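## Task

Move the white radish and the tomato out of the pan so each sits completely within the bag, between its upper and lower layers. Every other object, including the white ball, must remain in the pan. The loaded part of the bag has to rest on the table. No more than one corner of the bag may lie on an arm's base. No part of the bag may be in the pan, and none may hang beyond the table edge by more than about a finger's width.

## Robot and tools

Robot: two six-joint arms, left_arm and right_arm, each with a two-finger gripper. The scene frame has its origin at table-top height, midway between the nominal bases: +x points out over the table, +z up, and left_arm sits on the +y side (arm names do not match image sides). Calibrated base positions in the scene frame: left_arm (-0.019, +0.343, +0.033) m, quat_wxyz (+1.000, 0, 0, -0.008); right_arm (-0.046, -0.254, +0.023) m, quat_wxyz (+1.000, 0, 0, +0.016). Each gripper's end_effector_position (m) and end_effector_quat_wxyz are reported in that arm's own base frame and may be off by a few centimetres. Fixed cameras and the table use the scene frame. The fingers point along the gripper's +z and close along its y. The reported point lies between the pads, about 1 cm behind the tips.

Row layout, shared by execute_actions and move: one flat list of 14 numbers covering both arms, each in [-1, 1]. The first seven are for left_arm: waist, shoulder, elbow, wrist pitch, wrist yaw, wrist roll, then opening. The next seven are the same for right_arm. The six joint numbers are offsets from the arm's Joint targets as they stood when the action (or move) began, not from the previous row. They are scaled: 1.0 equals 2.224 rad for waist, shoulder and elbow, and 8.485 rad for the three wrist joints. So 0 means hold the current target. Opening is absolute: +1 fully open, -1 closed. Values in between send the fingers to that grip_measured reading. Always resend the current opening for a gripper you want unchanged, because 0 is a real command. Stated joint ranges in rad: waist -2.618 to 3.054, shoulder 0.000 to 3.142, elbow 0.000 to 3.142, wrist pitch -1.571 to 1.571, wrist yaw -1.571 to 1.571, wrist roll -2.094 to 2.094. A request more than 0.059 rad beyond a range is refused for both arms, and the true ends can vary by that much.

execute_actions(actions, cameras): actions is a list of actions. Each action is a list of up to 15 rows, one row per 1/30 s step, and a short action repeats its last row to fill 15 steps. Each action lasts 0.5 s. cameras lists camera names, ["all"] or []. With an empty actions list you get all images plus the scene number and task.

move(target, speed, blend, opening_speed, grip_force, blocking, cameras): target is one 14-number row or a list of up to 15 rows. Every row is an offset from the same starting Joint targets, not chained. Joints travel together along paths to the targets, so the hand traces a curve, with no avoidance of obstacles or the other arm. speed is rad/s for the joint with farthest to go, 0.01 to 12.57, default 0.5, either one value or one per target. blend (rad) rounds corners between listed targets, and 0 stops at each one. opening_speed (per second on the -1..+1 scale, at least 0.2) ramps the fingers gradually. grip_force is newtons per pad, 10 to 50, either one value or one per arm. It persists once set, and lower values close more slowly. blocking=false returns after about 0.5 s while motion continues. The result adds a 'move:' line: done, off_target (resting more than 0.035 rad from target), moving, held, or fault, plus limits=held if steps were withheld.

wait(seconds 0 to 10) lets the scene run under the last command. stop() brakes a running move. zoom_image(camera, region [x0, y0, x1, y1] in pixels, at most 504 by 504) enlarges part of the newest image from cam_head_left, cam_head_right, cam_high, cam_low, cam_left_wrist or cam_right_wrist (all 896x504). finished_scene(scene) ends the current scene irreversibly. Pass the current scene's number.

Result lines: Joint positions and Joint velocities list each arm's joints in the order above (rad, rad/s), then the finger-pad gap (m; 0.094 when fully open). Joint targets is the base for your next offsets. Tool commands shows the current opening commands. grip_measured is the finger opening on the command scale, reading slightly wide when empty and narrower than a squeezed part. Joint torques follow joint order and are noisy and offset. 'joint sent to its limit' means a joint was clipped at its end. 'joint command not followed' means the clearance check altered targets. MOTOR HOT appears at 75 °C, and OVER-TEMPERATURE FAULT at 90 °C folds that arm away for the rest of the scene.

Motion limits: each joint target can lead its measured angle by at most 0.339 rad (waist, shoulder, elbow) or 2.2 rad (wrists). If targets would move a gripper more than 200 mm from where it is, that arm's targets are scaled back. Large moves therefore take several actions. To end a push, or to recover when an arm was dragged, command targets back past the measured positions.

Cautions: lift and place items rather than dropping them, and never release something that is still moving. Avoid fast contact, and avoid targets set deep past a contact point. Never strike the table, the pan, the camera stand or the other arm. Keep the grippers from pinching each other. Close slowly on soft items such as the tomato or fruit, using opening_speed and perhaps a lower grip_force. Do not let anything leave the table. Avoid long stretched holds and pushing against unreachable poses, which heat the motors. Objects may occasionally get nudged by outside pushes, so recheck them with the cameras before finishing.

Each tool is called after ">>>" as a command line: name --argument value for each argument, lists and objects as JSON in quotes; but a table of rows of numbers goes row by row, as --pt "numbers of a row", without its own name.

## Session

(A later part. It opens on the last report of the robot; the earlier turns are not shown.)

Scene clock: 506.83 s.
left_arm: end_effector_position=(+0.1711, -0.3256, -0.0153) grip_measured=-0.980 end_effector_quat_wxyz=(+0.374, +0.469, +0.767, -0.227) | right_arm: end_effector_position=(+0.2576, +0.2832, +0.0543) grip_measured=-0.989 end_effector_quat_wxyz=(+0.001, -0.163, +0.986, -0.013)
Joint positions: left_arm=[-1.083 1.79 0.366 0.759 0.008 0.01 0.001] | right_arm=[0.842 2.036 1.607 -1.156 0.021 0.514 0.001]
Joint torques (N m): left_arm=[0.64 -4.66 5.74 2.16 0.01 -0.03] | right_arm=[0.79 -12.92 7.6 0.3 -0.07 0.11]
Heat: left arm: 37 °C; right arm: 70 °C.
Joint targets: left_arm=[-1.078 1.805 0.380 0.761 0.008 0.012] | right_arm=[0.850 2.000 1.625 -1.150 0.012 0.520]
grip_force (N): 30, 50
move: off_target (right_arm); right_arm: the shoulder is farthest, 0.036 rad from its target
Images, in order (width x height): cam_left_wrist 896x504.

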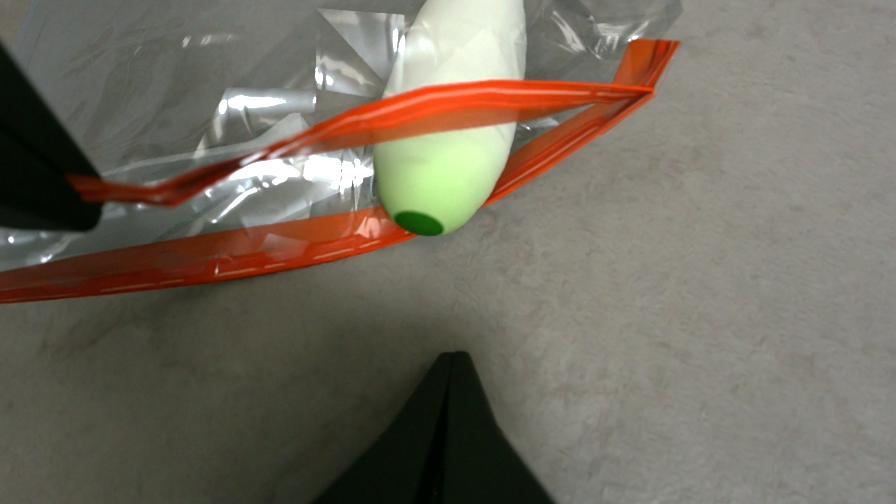

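>>> move --pt "0.0045 0.03 0.045 0.0002 0 0 -1 0 0 0 0 0 0 -1" --pt "0.0045 0.0854 0.1169 0.0007 0 0 -1 0 0 0 0 0 0 -1" --speed 0.12 --blend 0.02 --cameras '["cam_left_wrist","cam_high"]'

>>> zoom_image --camera "cam_high" --region '[335, 180, 435, 280]'

Scene clock: 508.07 s.
left_arm: end_effector_position=(+0.1833, -0.3433, -0.0115) grip_measured=-0.980 end_effector_quat_wxyz=(+0.384, +0.464, +0.764, -0.231) | right_arm: end_effector_position=(+0.2576, +0.2832, +0.0543) grip_measured=-0.989 end_effector_quat_wxyz=(+0.001, -0.163, +0.986, -0.013)
Joint positions: left_arm=[-1.077 1.838 0.437 0.76 0.008 0.01 0.001] | right_arm=[0.842 2.036 1.607 -1.156 0.021 0.514 0.001]
Joint torques (N m): left_arm=[0.21 -6.58 4.4 2.16 0.01 -0.05] | right_arm=[0.77 -12.9 7.6 0.29 -0.07 0.11]
Heat: left arm: 37 °C; right arm: 70 °C.
Joint targets: left_arm=[-1.077 1.837 0.436 0.759 0.008 0.010] | right_arm=[0.850 2.000 1.625 -1.150 0.012 0.520]
grip_force (N): 30, 50
move: held (left_arm; a check stopped the path), off_target (right_arm); path passed 0 of 2 targets; limits=held; left_arm: the elbow is farthest, 0.203 rad from its target; right_arm: the shoulder is farthest, 0.036 rad from its target
joint command not followed: on one or more control steps a check withheld the commanded joint targets of the left arm, and it was not sent them on those steps.
cause: the commanded joint targets, or the way to them, would bring a part of the robot too close to another arm (this arm's wrist (the part past the wrist pitch) and the right arm's gripper housing, at the place that arm is still heading or pushing toward).
Images, in order (width x height): cam_high 896x504, cam_left_wrist 896x504.

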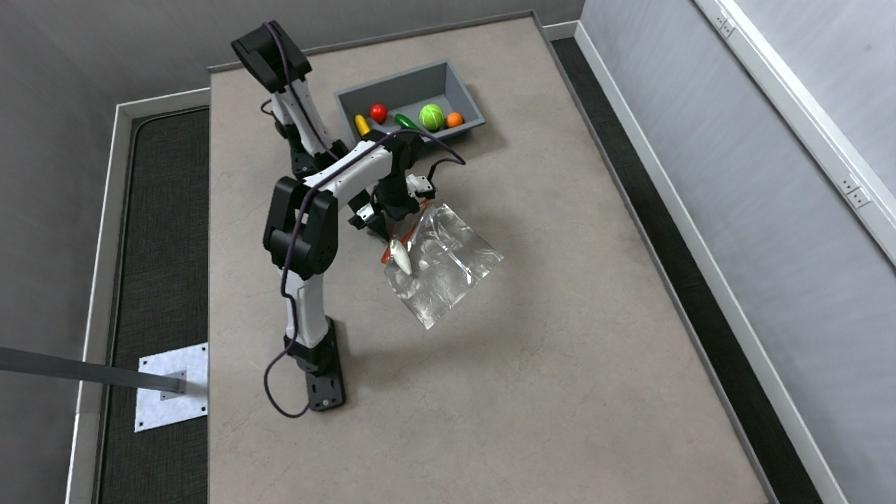

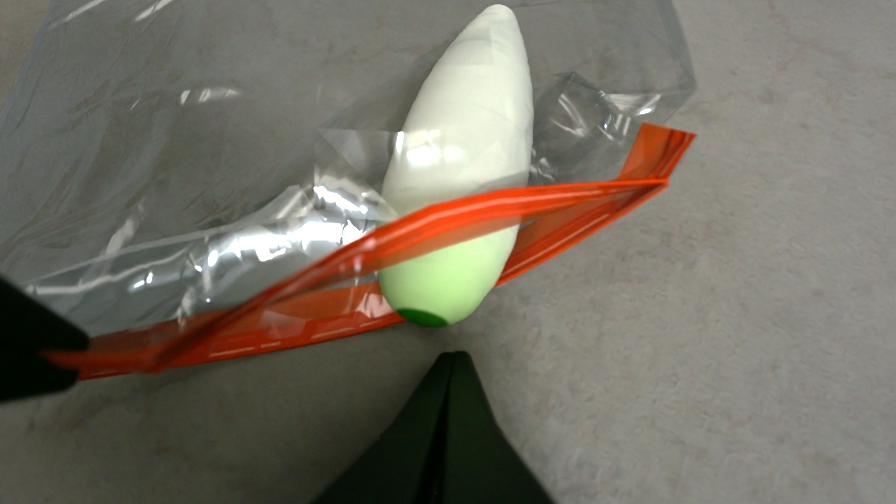

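Scaled by 5.040 from the camera's 896x504 image, which has a finer 1280x720 frame.

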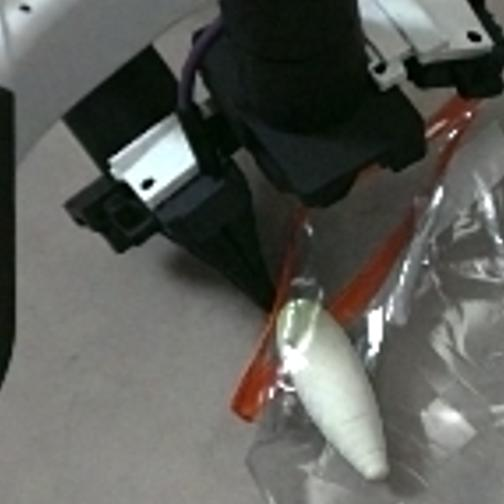

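>>> move --pt "-0.0103 0 -0.02 0.0095 0 0 -1 0 0 0 0 0 0 -1" --pt "-0.0103 0.107 0.0647 0.0291 0 0 -1 0 0 0 0 0 0 -1" --speed 0.12 --blend 0.02 --cameras '["cam_left_wrist","cam_high"]'

>>> zoom_image --camera "cam_high" --region '[335, 180, 435, 280]'

Scene clock: 511.33 s.
left_arm: end_effector_position=(+0.1960, -0.3818, -0.0103) grip_measured=-0.980 end_effector_quat_wxyz=(+0.427, +0.455, +0.736, -0.261) | right_arm: end_effector_position=(+0.2576, +0.2832, +0.0543) grip_measured=-0.989 end_effector_quat_wxyz=(+0.001, -0.163, +0.986, -0.013)
Joint positions: left_arm=[-1.093 2.013 0.53 0.963 0.008 0.01 0.001] | right_arm=[0.842 2.036 1.607 -1.156 0.021 0.514 0.001]
Joint torques (N m): left_arm=[0.23 -7.69 4.1 2.29 0.01 -0.05] | right_arm=[0.76 -12.9 7.58 0.3 -0.08 0.11]
Heat: left arm: 38 °C; right arm: 70 °C.
Joint targets: left_arm=[-1.093 2.013 0.529 0.962 0.008 0.010] | right_arm=[0.850 2.000 1.625 -1.150 0.012 0.520]
grip_force (N): 30, 50
move: held (left_arm; a check stopped the path), off_target (right_arm); path passed 1 of 2 targets; limits=held; left_arm: the shoulder is farthest, 0.062 rad from its target; right_arm: the shoulder is farthest, 0.036 rad from its target
joint command not followed: on one or more control steps a check withheld the commanded joint targets of the left arm, and it was not sent them on those steps.
cause: the commanded joint targets, or the way to them, would bring a part of the robot too close to another arm (this arm's wrist (the part past the wrist pitch) and the right arm's gripper housing, at the place that arm is still heading or pushing toward).
Images, in order (width x height): cam_high 896x504, cam_left_wrist 896x504.

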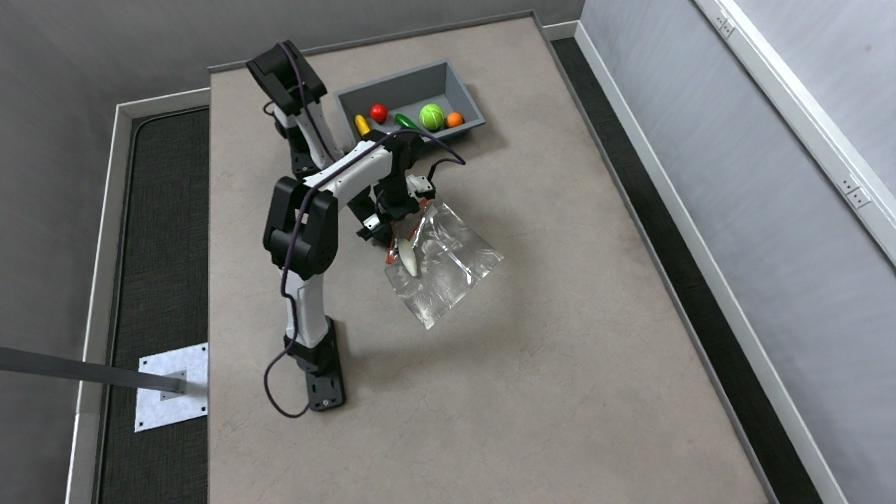

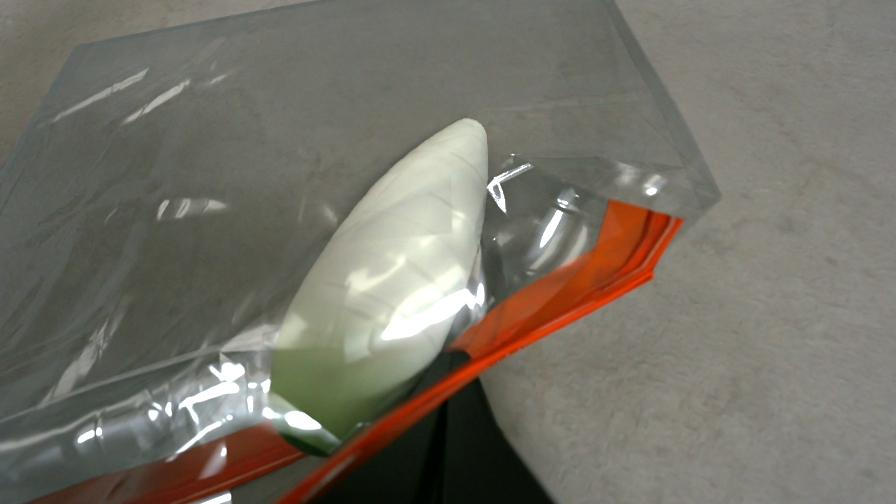

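Scaled by 5.040 from the camera's 896x504 image, which has a finer 1280x720 frame.

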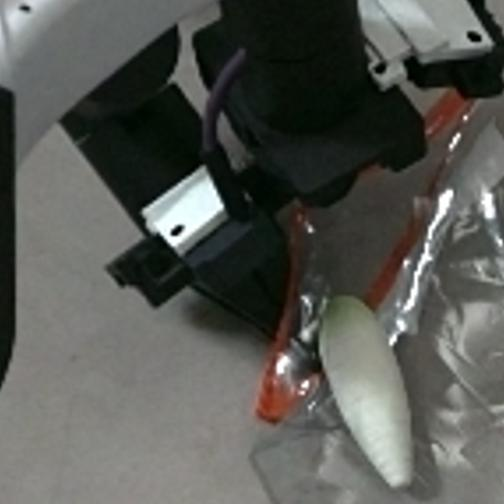

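>>> move --pt "0 -0.2968 -0.0706 -0.1161 0 0 -1 0 0 0 0 0 0 -1" --pt "-0.0135 -0.3871 -0.049 -0.1196 0 0 -1 0 0 0 0 0 0 -1" --speed 0.3 --blend 0.03 --cameras '["cam_left_wrist","cam_high","cam_head_left","cam_right_wrist"]'

>>> zoom_image --camera "cam_high" --region '[335, 180, 435, 280]'

>>> zoom_image --camera "cam_head_left" --region '[340, 260, 460, 380]'

Scene clock: 516.43 s.
left_arm: end_effector_position=(+0.1337, -0.2767, +0.0531) grip_measured=-0.980 end_effector_quat_wxyz=(+0.319, +0.495, +0.782, -0.202) | right_arm: end_effector_position=(+0.2576, +0.2832, +0.0543) grip_measured=-0.989 end_effector_quat_wxyz=(+0.001, -0.163, +0.986, -0.013)
Joint positions: left_arm=[-1.116 1.162 0.402 -0.036 0.008 0.01 0.001] | right_arm=[0.842 2.036 1.607 -1.156 0.021 0.514 0.001]
Joint torques (N m): left_arm=[-0.34 -3.74 9.32 1.8 0.01 -0.05] | right_arm=[0.79 -12.89 7.58 0.3 -0.08 0.12]
Heat: left arm: 37 °C; right arm: 70 °C.
Joint targets: left_arm=[-1.123 1.152 0.420 -0.053 0.008 0.010] | right_arm=[0.850 2.000 1.625 -1.150 0.012 0.520]
grip_force (N): 30, 50
move: off_target (right_arm); right_arm: the shoulder is farthest, 0.036 rad from its target
Images, in order (width x height): cam_head_left 896x504, cam_high 896x504, cam_left_wrist 896x504, cam_right_wrist 896x504.

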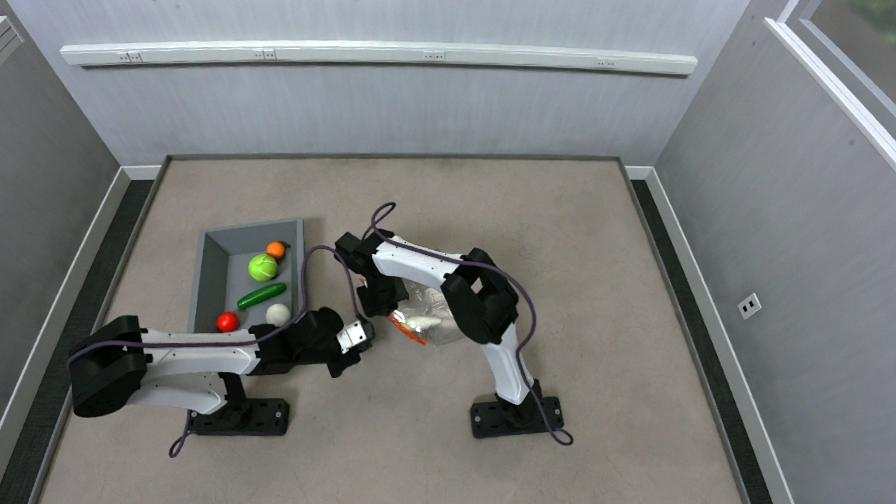

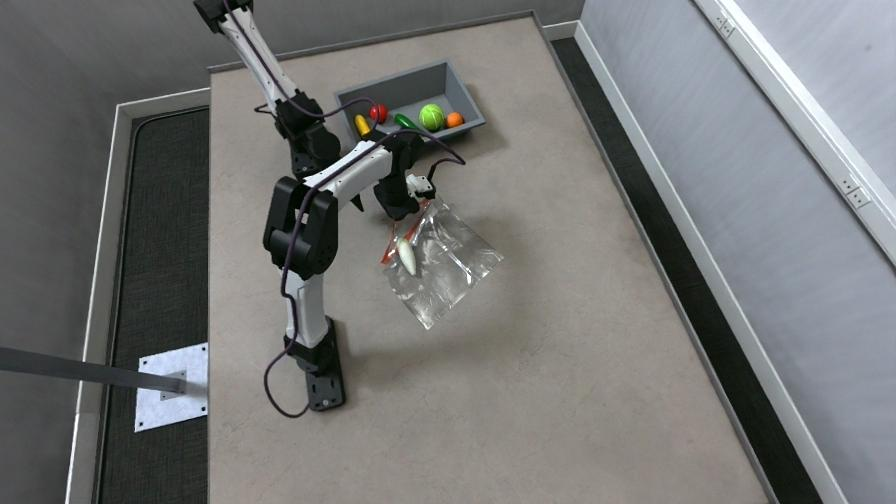

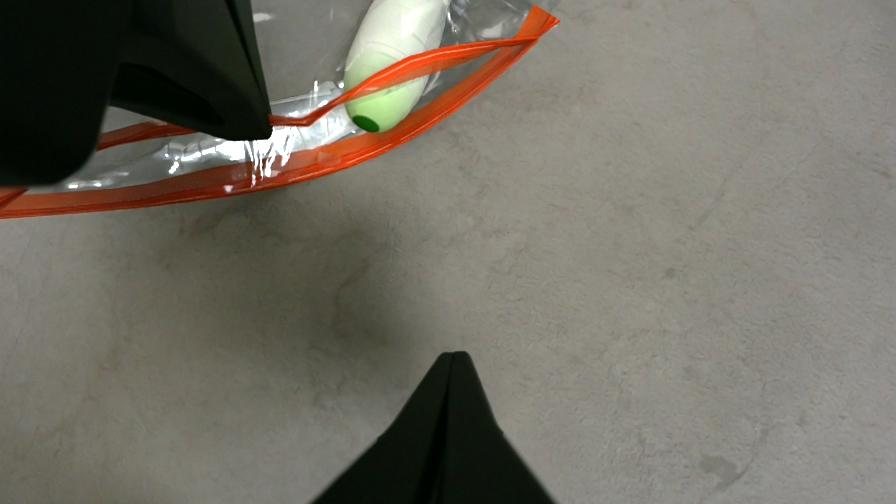

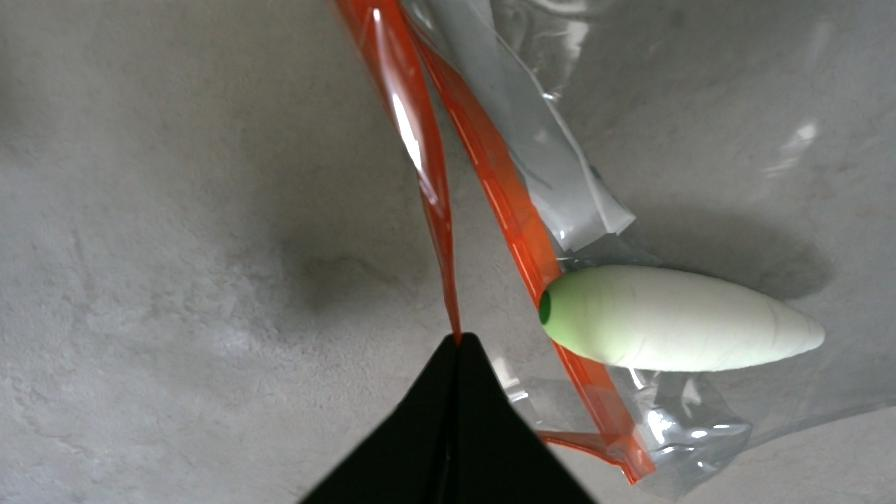

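Scaled by 5.040 from the camera's 896x504 image, which has a finer 1280x720 frame.

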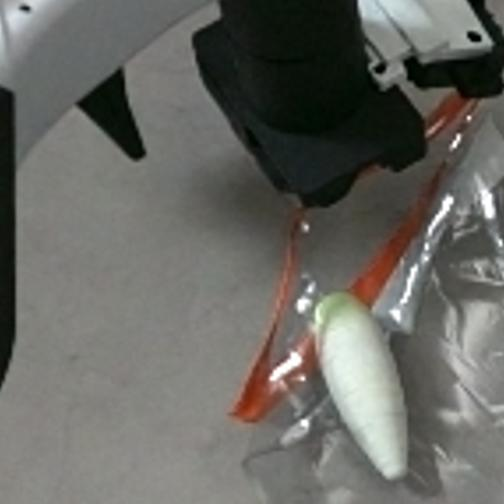

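Scaled by 4.200 from the camera's 896x504 image, which has a finer 1280x720 frame.

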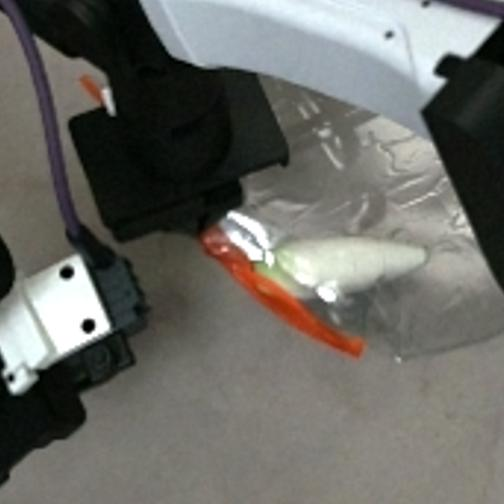

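>>> wait --seconds 0 --cameras '["all"]'

Scene clock: 518.80 s.
left_arm: end_effector_position=(+0.1337, -0.2767, +0.0531) grip_measured=-0.980 end_effector_quat_wxyz=(+0.319, +0.495, +0.782, -0.202) | right_arm: end_effector_position=(+0.2576, +0.2832, +0.0543) grip_measured=-0.989 end_effector_quat_wxyz=(+0.001, -0.163, +0.986, -0.013)
Joint positions: left_arm=[-1.116 1.162 0.402 -0.036 0.008 0.01 0.001] | right_arm=[0.842 2.036 1.607 -1.156 0.021 0.514 0.001]
Joint torques (N m): left_arm=[-0.32 -3.73 9.33 1.79 0.01 -0.05] | right_arm=[0.8 -12.92 7.6 0.29 -0.07 0.12]
Heat: left arm: 37 °C; right arm: 71 °C.
Joint targets: left_arm=[-1.123 1.152 0.420 -0.052 0.008 0.010] | right_arm=[0.850 2.000 1.625 -1.150 0.012 0.520]
Tool commands: left_gripper/opening=-1.0 right_gripper/opening=-1.0
grip_force (N): 30, 50

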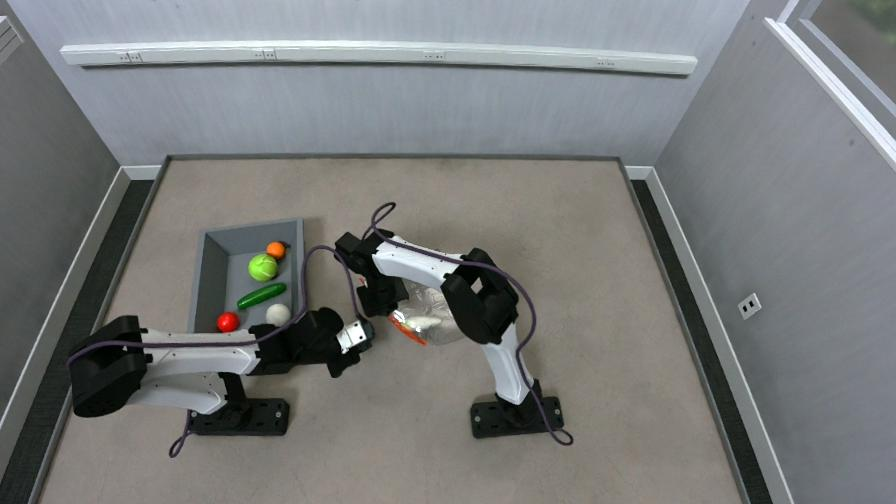

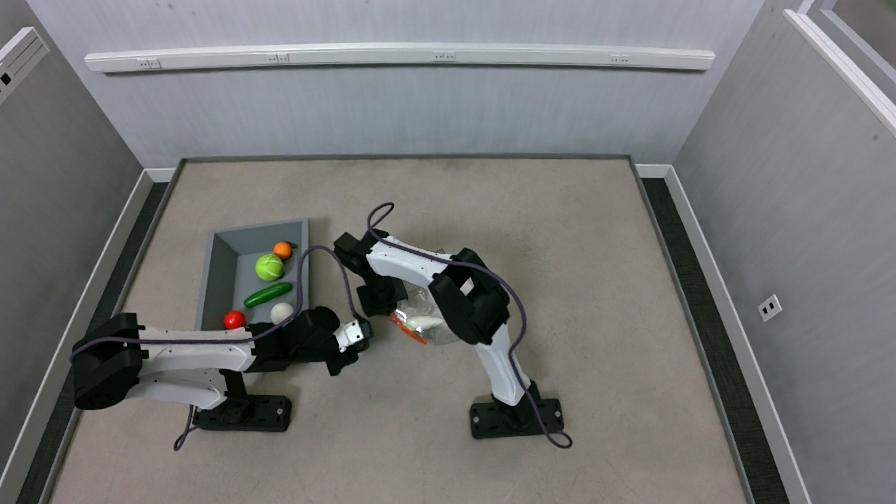

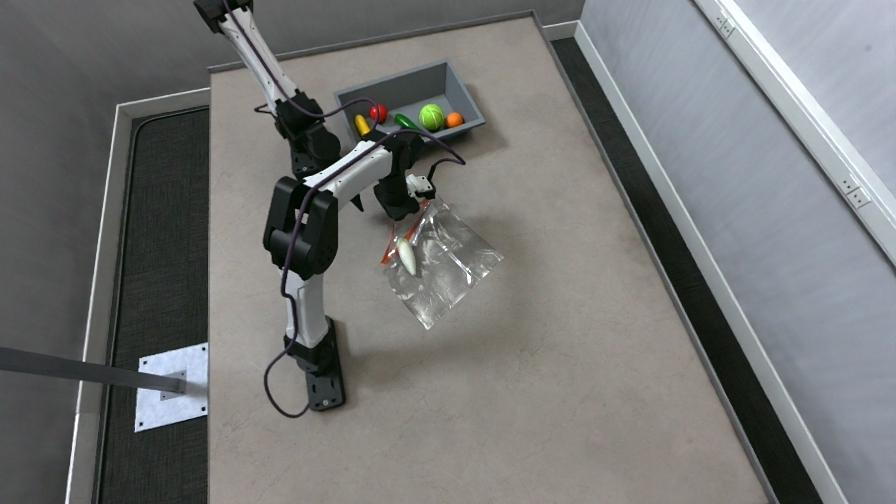

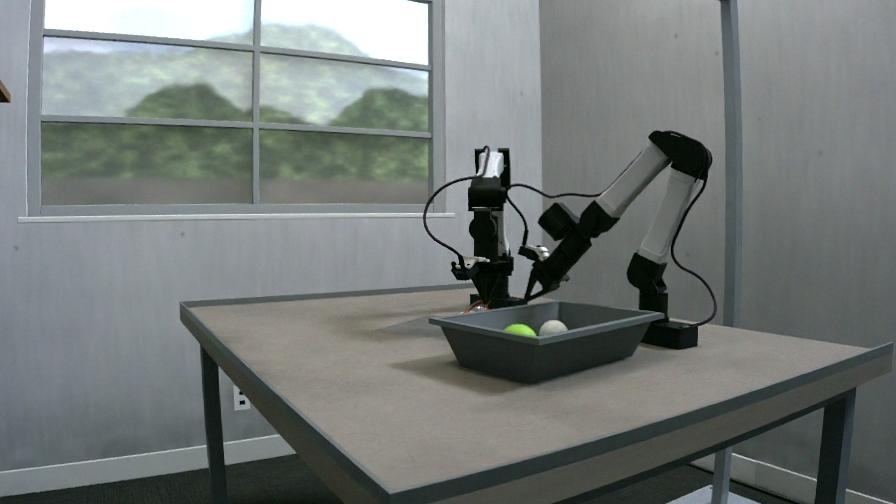

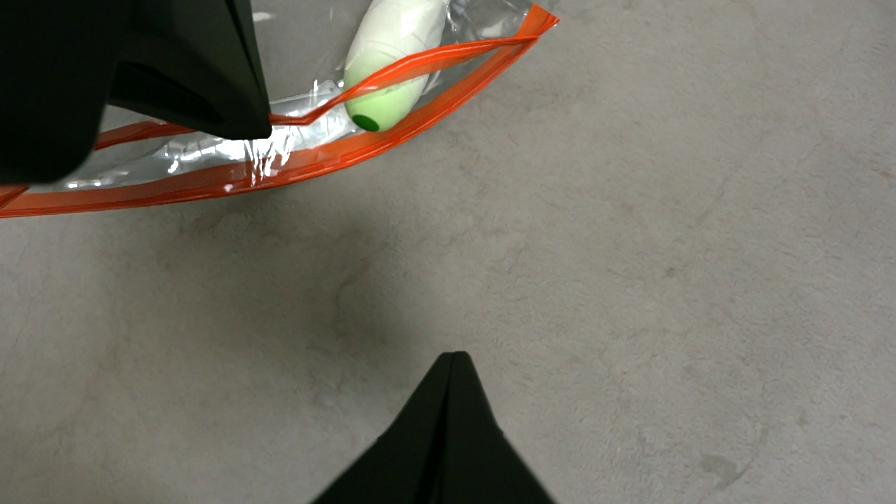

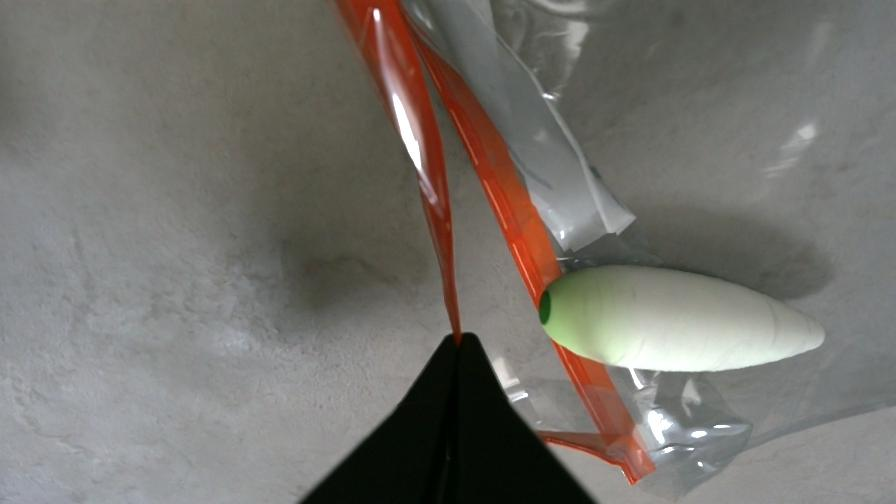

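>>> move --pt "0 0.103 0.3876 -0.1672 0 0 -1 0 -0.008 0.053 -0.0163 0 0 -1" --pt "0.572 0.103 0.3876 -0.1672 0 0 0.4 0 -0.008 0.053 -0.0163 0 0 -1" --speed 1.0 --blend 0.1 --cameras '["all"]'

Scene clock: 524.63 s.
left_arm: end_effector_position=(+0.2164, +0.0297, +0.1576) grip_measured=+0.398 end_effector_quat_wxyz=(+0.002, -0.067, +0.998, -0.005) | right_arm: end_effector_position=(+0.2569, +0.2825, +0.0815) grip_measured=-0.989 end_effector_quat_wxyz=(-0.006, -0.163, +0.986, -0.018)
Joint positions: left_arm=[0.144 1.37 1.263 -1.459 0.01 0.01 0.066] | right_arm=[0.842 2.036 1.716 -1.283 0.021 0.514 0.001]
Joint torques (N m): left_arm=[0.64 -3.44 8.79 0.28 0 -0.04] | right_arm=[0.77 -14.5 8.51 0.15 -0.07 0.12]
Heat: left arm: 36 °C; right arm: 71 °C.
Joint targets: left_arm=[0.149 1.381 1.282 -1.471 0.008 0.010] | right_arm=[0.850 1.982 1.743 -1.289 0.012 0.520]
grip_force (N): 30, 50
move: off_target (right_arm); right_arm: the shoulder is farthest, 0.054 rad from its target

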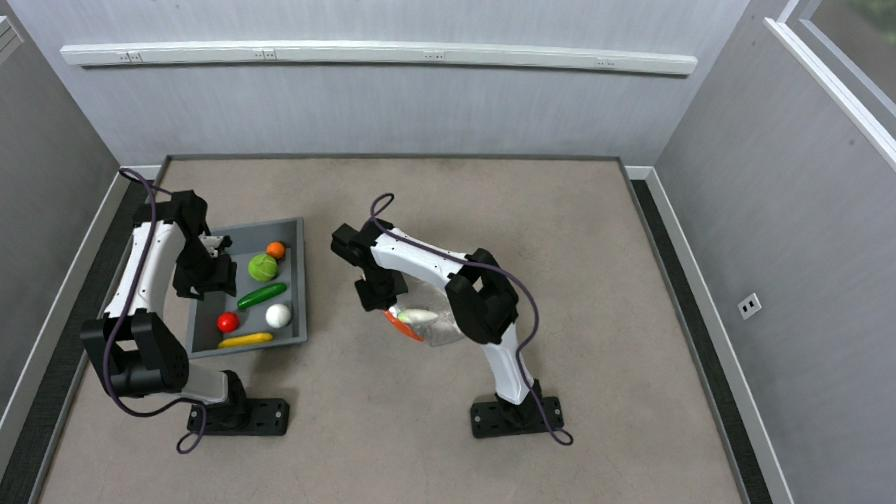

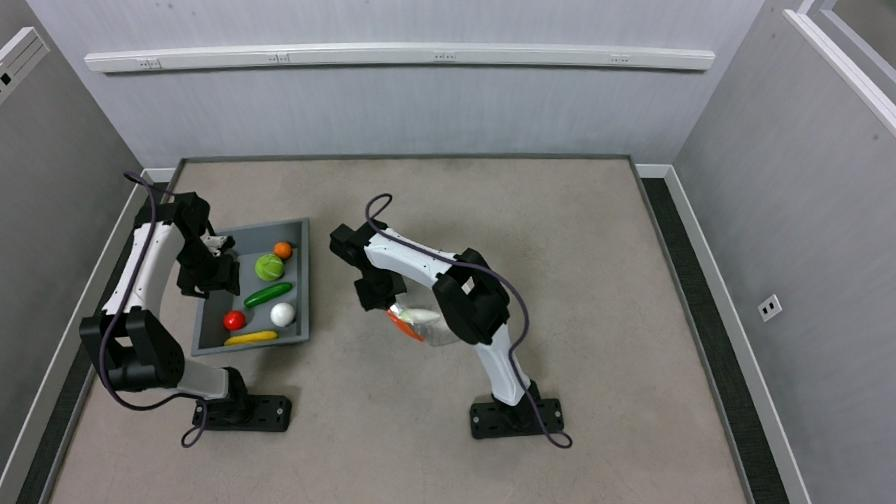

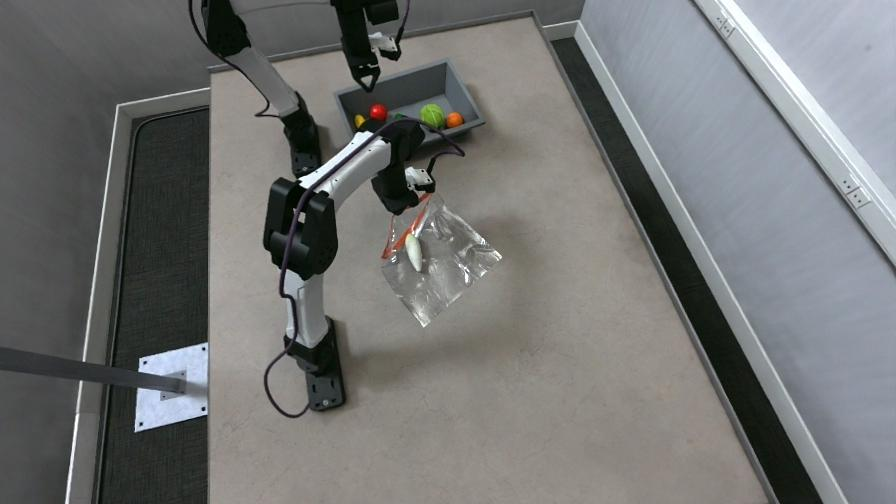

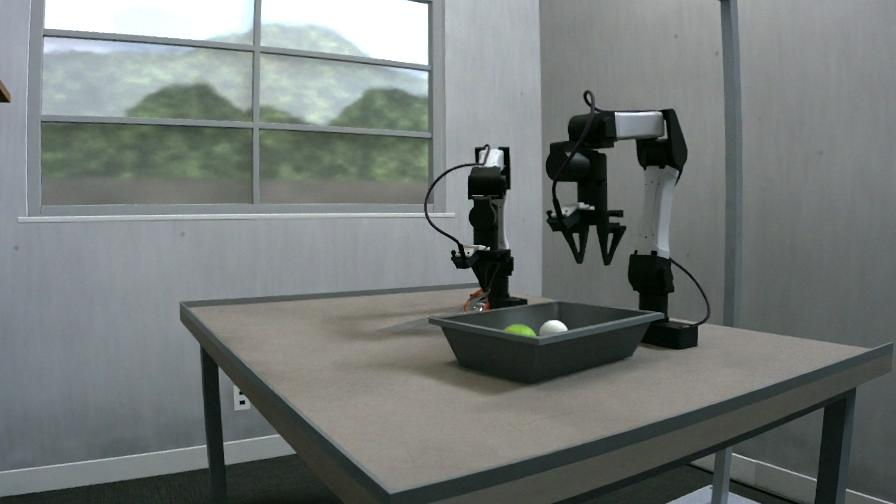

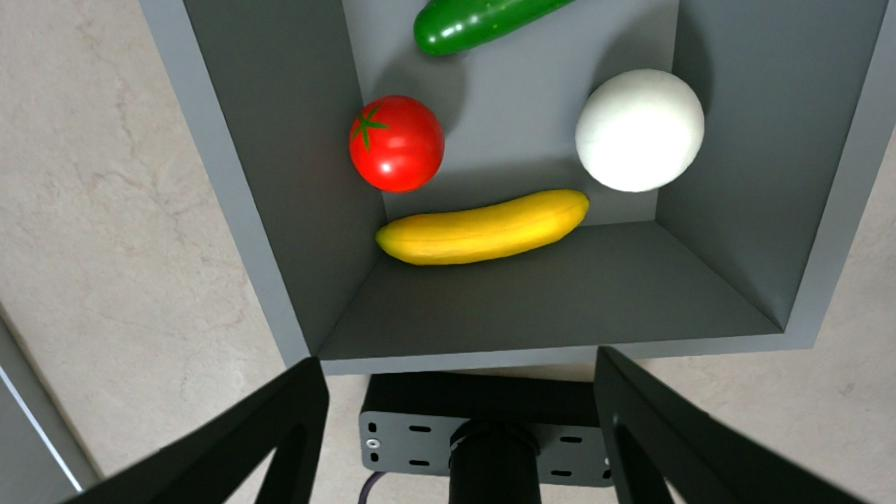

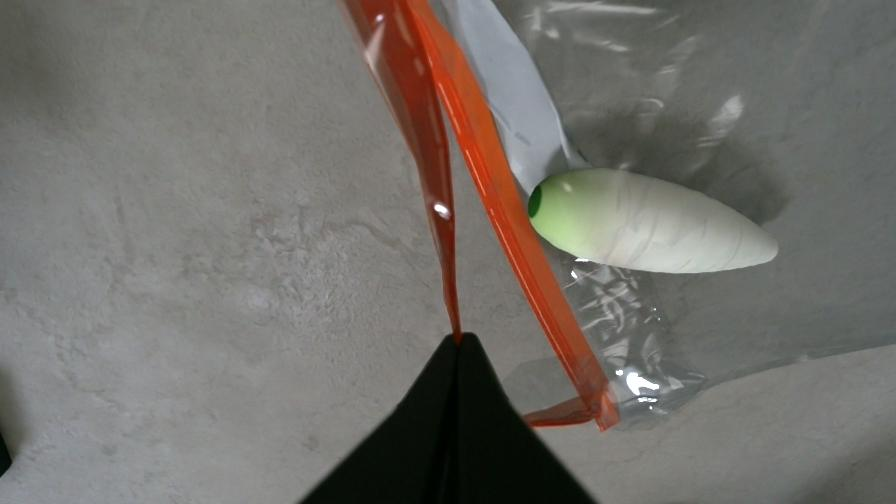

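>>> move --target '[0.054,0.007,-0.109,0.0283,0,0.184,0.19,0,0,0,0,0,0,-1]' --speed 0.8 --cameras '["cam_left_wrist"]'

Scene clock: 528.40 s.
left_arm: end_effector_position=(+0.2143, +0.0559, +0.1015) grip_measured=+0.192 end_effector_quat_wxyz=(+0.003, +0.603, +0.798, -0.004) | right_arm: end_effector_position=(+0.2569, +0.2825, +0.0815) grip_measured=-0.989 end_effector_quat_wxyz=(-0.006, -0.163, +0.986, -0.018)
Joint positions: left_arm=[0.263 1.385 1.051 -1.241 0.01 1.558 0.056] | right_arm=[0.842 2.036 1.716 -1.283 0.021 0.514 0.001]
Joint torques (N m): left_arm=[0.75 -3.44 5.71 0.41 0.06 0.08] | right_arm=[0.77 -14.49 8.5 0.15 -0.07 0.12]
Heat: left arm: 36 °C; right arm: 72 °C.
Joint targets: left_arm=[0.269 1.397 1.040 -1.231 0.008 1.571] | right_arm=[0.850 1.982 1.743 -1.289 0.012 0.520]
grip_force (N): 30, 50
move: off_target (right_arm); right_arm: the shoulder is farthest, 0.054 rad from its target
Images, in order (width x height): cam_left_wrist 896x504.

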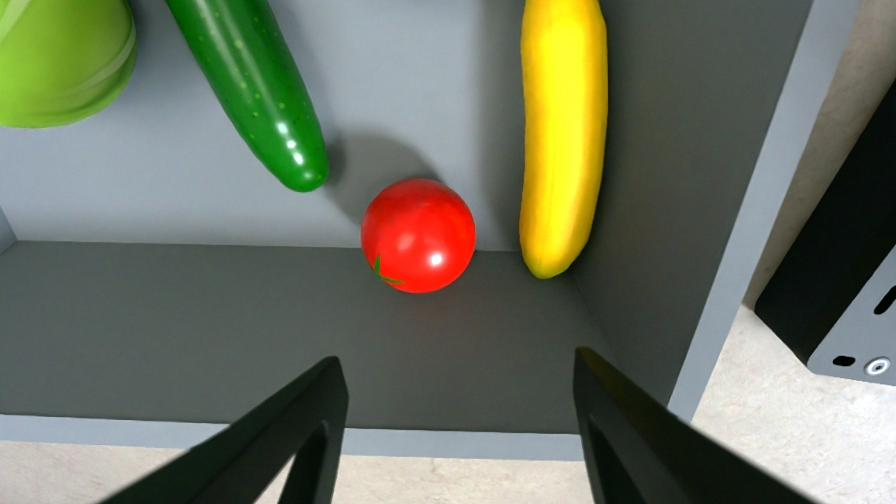

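>>> move --target '[0.025,0.0387,-0.071,0.0288,0,0,0.19,0,0,0,0,0,0,-1]' --speed 0.6 --cameras '["cam_left_wrist"]'

Scene clock: 530.73 s.
left_arm: end_effector_position=(+0.2185, +0.0704, +0.0434) grip_measured=+0.192 end_effector_quat_wxyz=(+0.001, +0.581, +0.814, -0.007) | right_arm: end_effector_position=(+0.2569, +0.2825, +0.0815) grip_measured=-0.989 end_effector_quat_wxyz=(-0.006, -0.163, +0.986, -0.018)
Joint positions: left_arm=[0.319 1.474 0.89 -0.997 0.01 1.559 0.056] | right_arm=[0.842 2.036 1.716 -1.283 0.021 0.514 0.001]
Joint torques (N m): left_arm=[0.65 -4.18 5.68 0.37 0.06 0.07] | right_arm=[0.77 -14.49 8.5 0.15 -0.08 0.12]
Heat: left arm: 36 °C; right arm: 73 °C.
Joint targets: left_arm=[0.325 1.482 0.882 -0.987 0.008 1.571] | right_arm=[0.850 1.982 1.743 -1.289 0.012 0.520]
grip_force (N): 30, 50
move: off_target (right_arm); right_arm: the shoulder is farthest, 0.054 rad from its target
Images, in order (width x height): cam_left_wrist 896x504.

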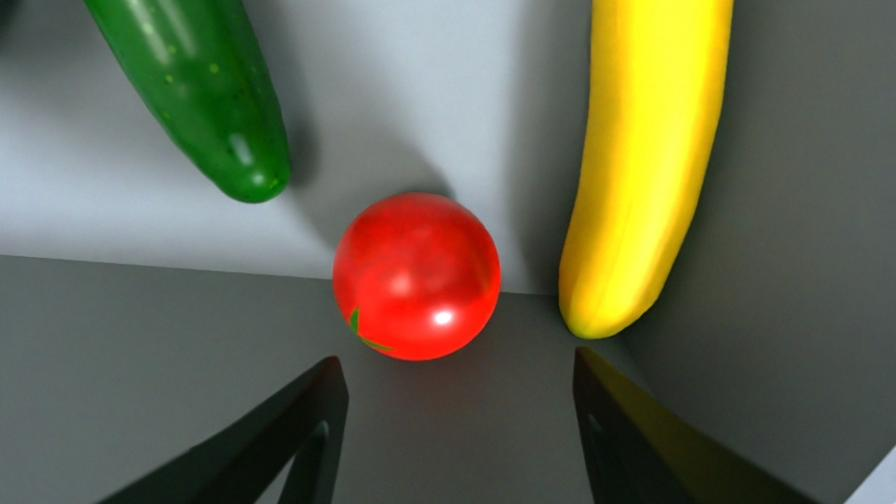

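>>> move --pt "0 0.0184 0.0198 0.0002 0 0 0.19 0 0 0 0 0 0 -1" --pt "0 0.0477 -0.0288 0.0199 0 0 0.19 0 0 0 0 0 0 -1" --speed 0.3 --cameras '["cam_left_wrist"]'

Scene clock: 533.43 s.
left_arm: end_effector_position=(+0.2283, +0.0736, +0.0063) grip_measured=+0.192 end_effector_quat_wxyz=(+0.002, +0.581, +0.814, -0.006) | right_arm: end_effector_position=(+0.2569, +0.2825, +0.0815) grip_measured=-0.989 end_effector_quat_wxyz=(-0.006, -0.163, +0.986, -0.018)
Joint positions: left_arm=[0.319 1.577 0.827 -0.828 0.01 1.559 0.056] | right_arm=[0.842 2.036 1.716 -1.283 0.021 0.514 0.001]
Joint torques (N m): left_arm=[0.65 -4.52 5.18 0.39 0.06 0.07] | right_arm=[0.77 -14.52 8.51 0.15 -0.07 0.11]
Heat: left arm: 35 °C; right arm: 73 °C.
Joint targets: left_arm=[0.325 1.589 0.818 -0.818 0.008 1.571] | right_arm=[0.850 1.982 1.743 -1.289 0.012 0.520]
grip_force (N): 30, 50
move: off_target (right_arm); right_arm: the shoulder is farthest, 0.054 rad from its target
Images, in order (width x height): cam_left_wrist 896x504.

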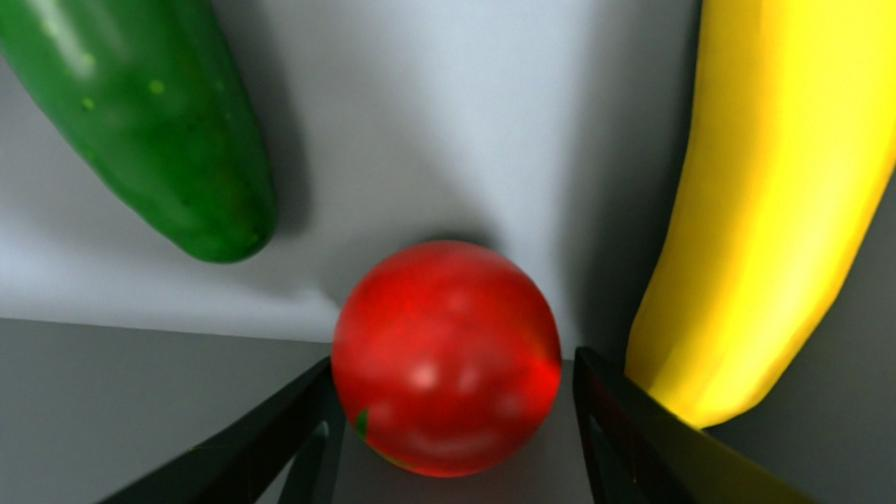

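>>> move --target '[0,0,0,0,0,0,-0.14,0,0,0,0,0,0,-1]' --opening_speed 0.3 --grip_force '[25,50]' --cameras '["cam_left_wrist"]'

Scene clock: 534.97 s.
left_arm: end_effector_position=(+0.2284, +0.0737, +0.0063) grip_measured=-0.038 end_effector_quat_wxyz=(+0.002, +0.581, +0.814, -0.006) | right_arm: end_effector_position=(+0.2569, +0.2825, +0.0815) grip_measured=-0.989 end_effector_quat_wxyz=(-0.006, -0.163, +0.986, -0.018)
Joint positions: left_arm=[0.319 1.577 0.827 -0.828 0.01 1.559 0.045] | right_arm=[0.842 2.036 1.716 -1.283 0.021 0.514 0.001]
Joint torques (N m): left_arm=[0.64 -4.46 5.14 0.39 0.06 0.07] | right_arm=[0.77 -14.5 8.5 0.15 -0.08 0.11]
Heat: left arm: 35 °C; right arm: 73 °C.
Joint targets: left_arm=[0.325 1.589 0.818 -0.818 0.008 1.571] | right_arm=[0.850 1.982 1.743 -1.289 0.012 0.520]
grip_force (N): 25, 50
move: off_target (right_arm); right_arm: the shoulder is farthest, 0.054 rad from its target
Images, in order (width x height): cam_left_wrist 896x504.

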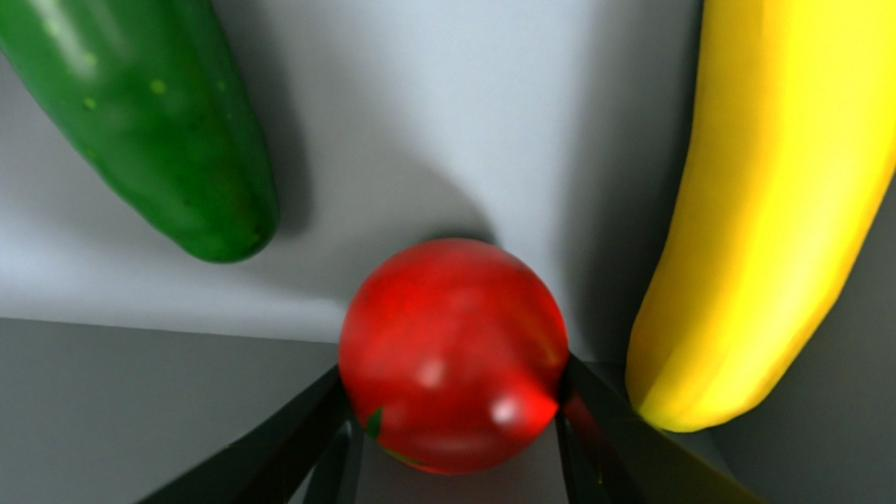

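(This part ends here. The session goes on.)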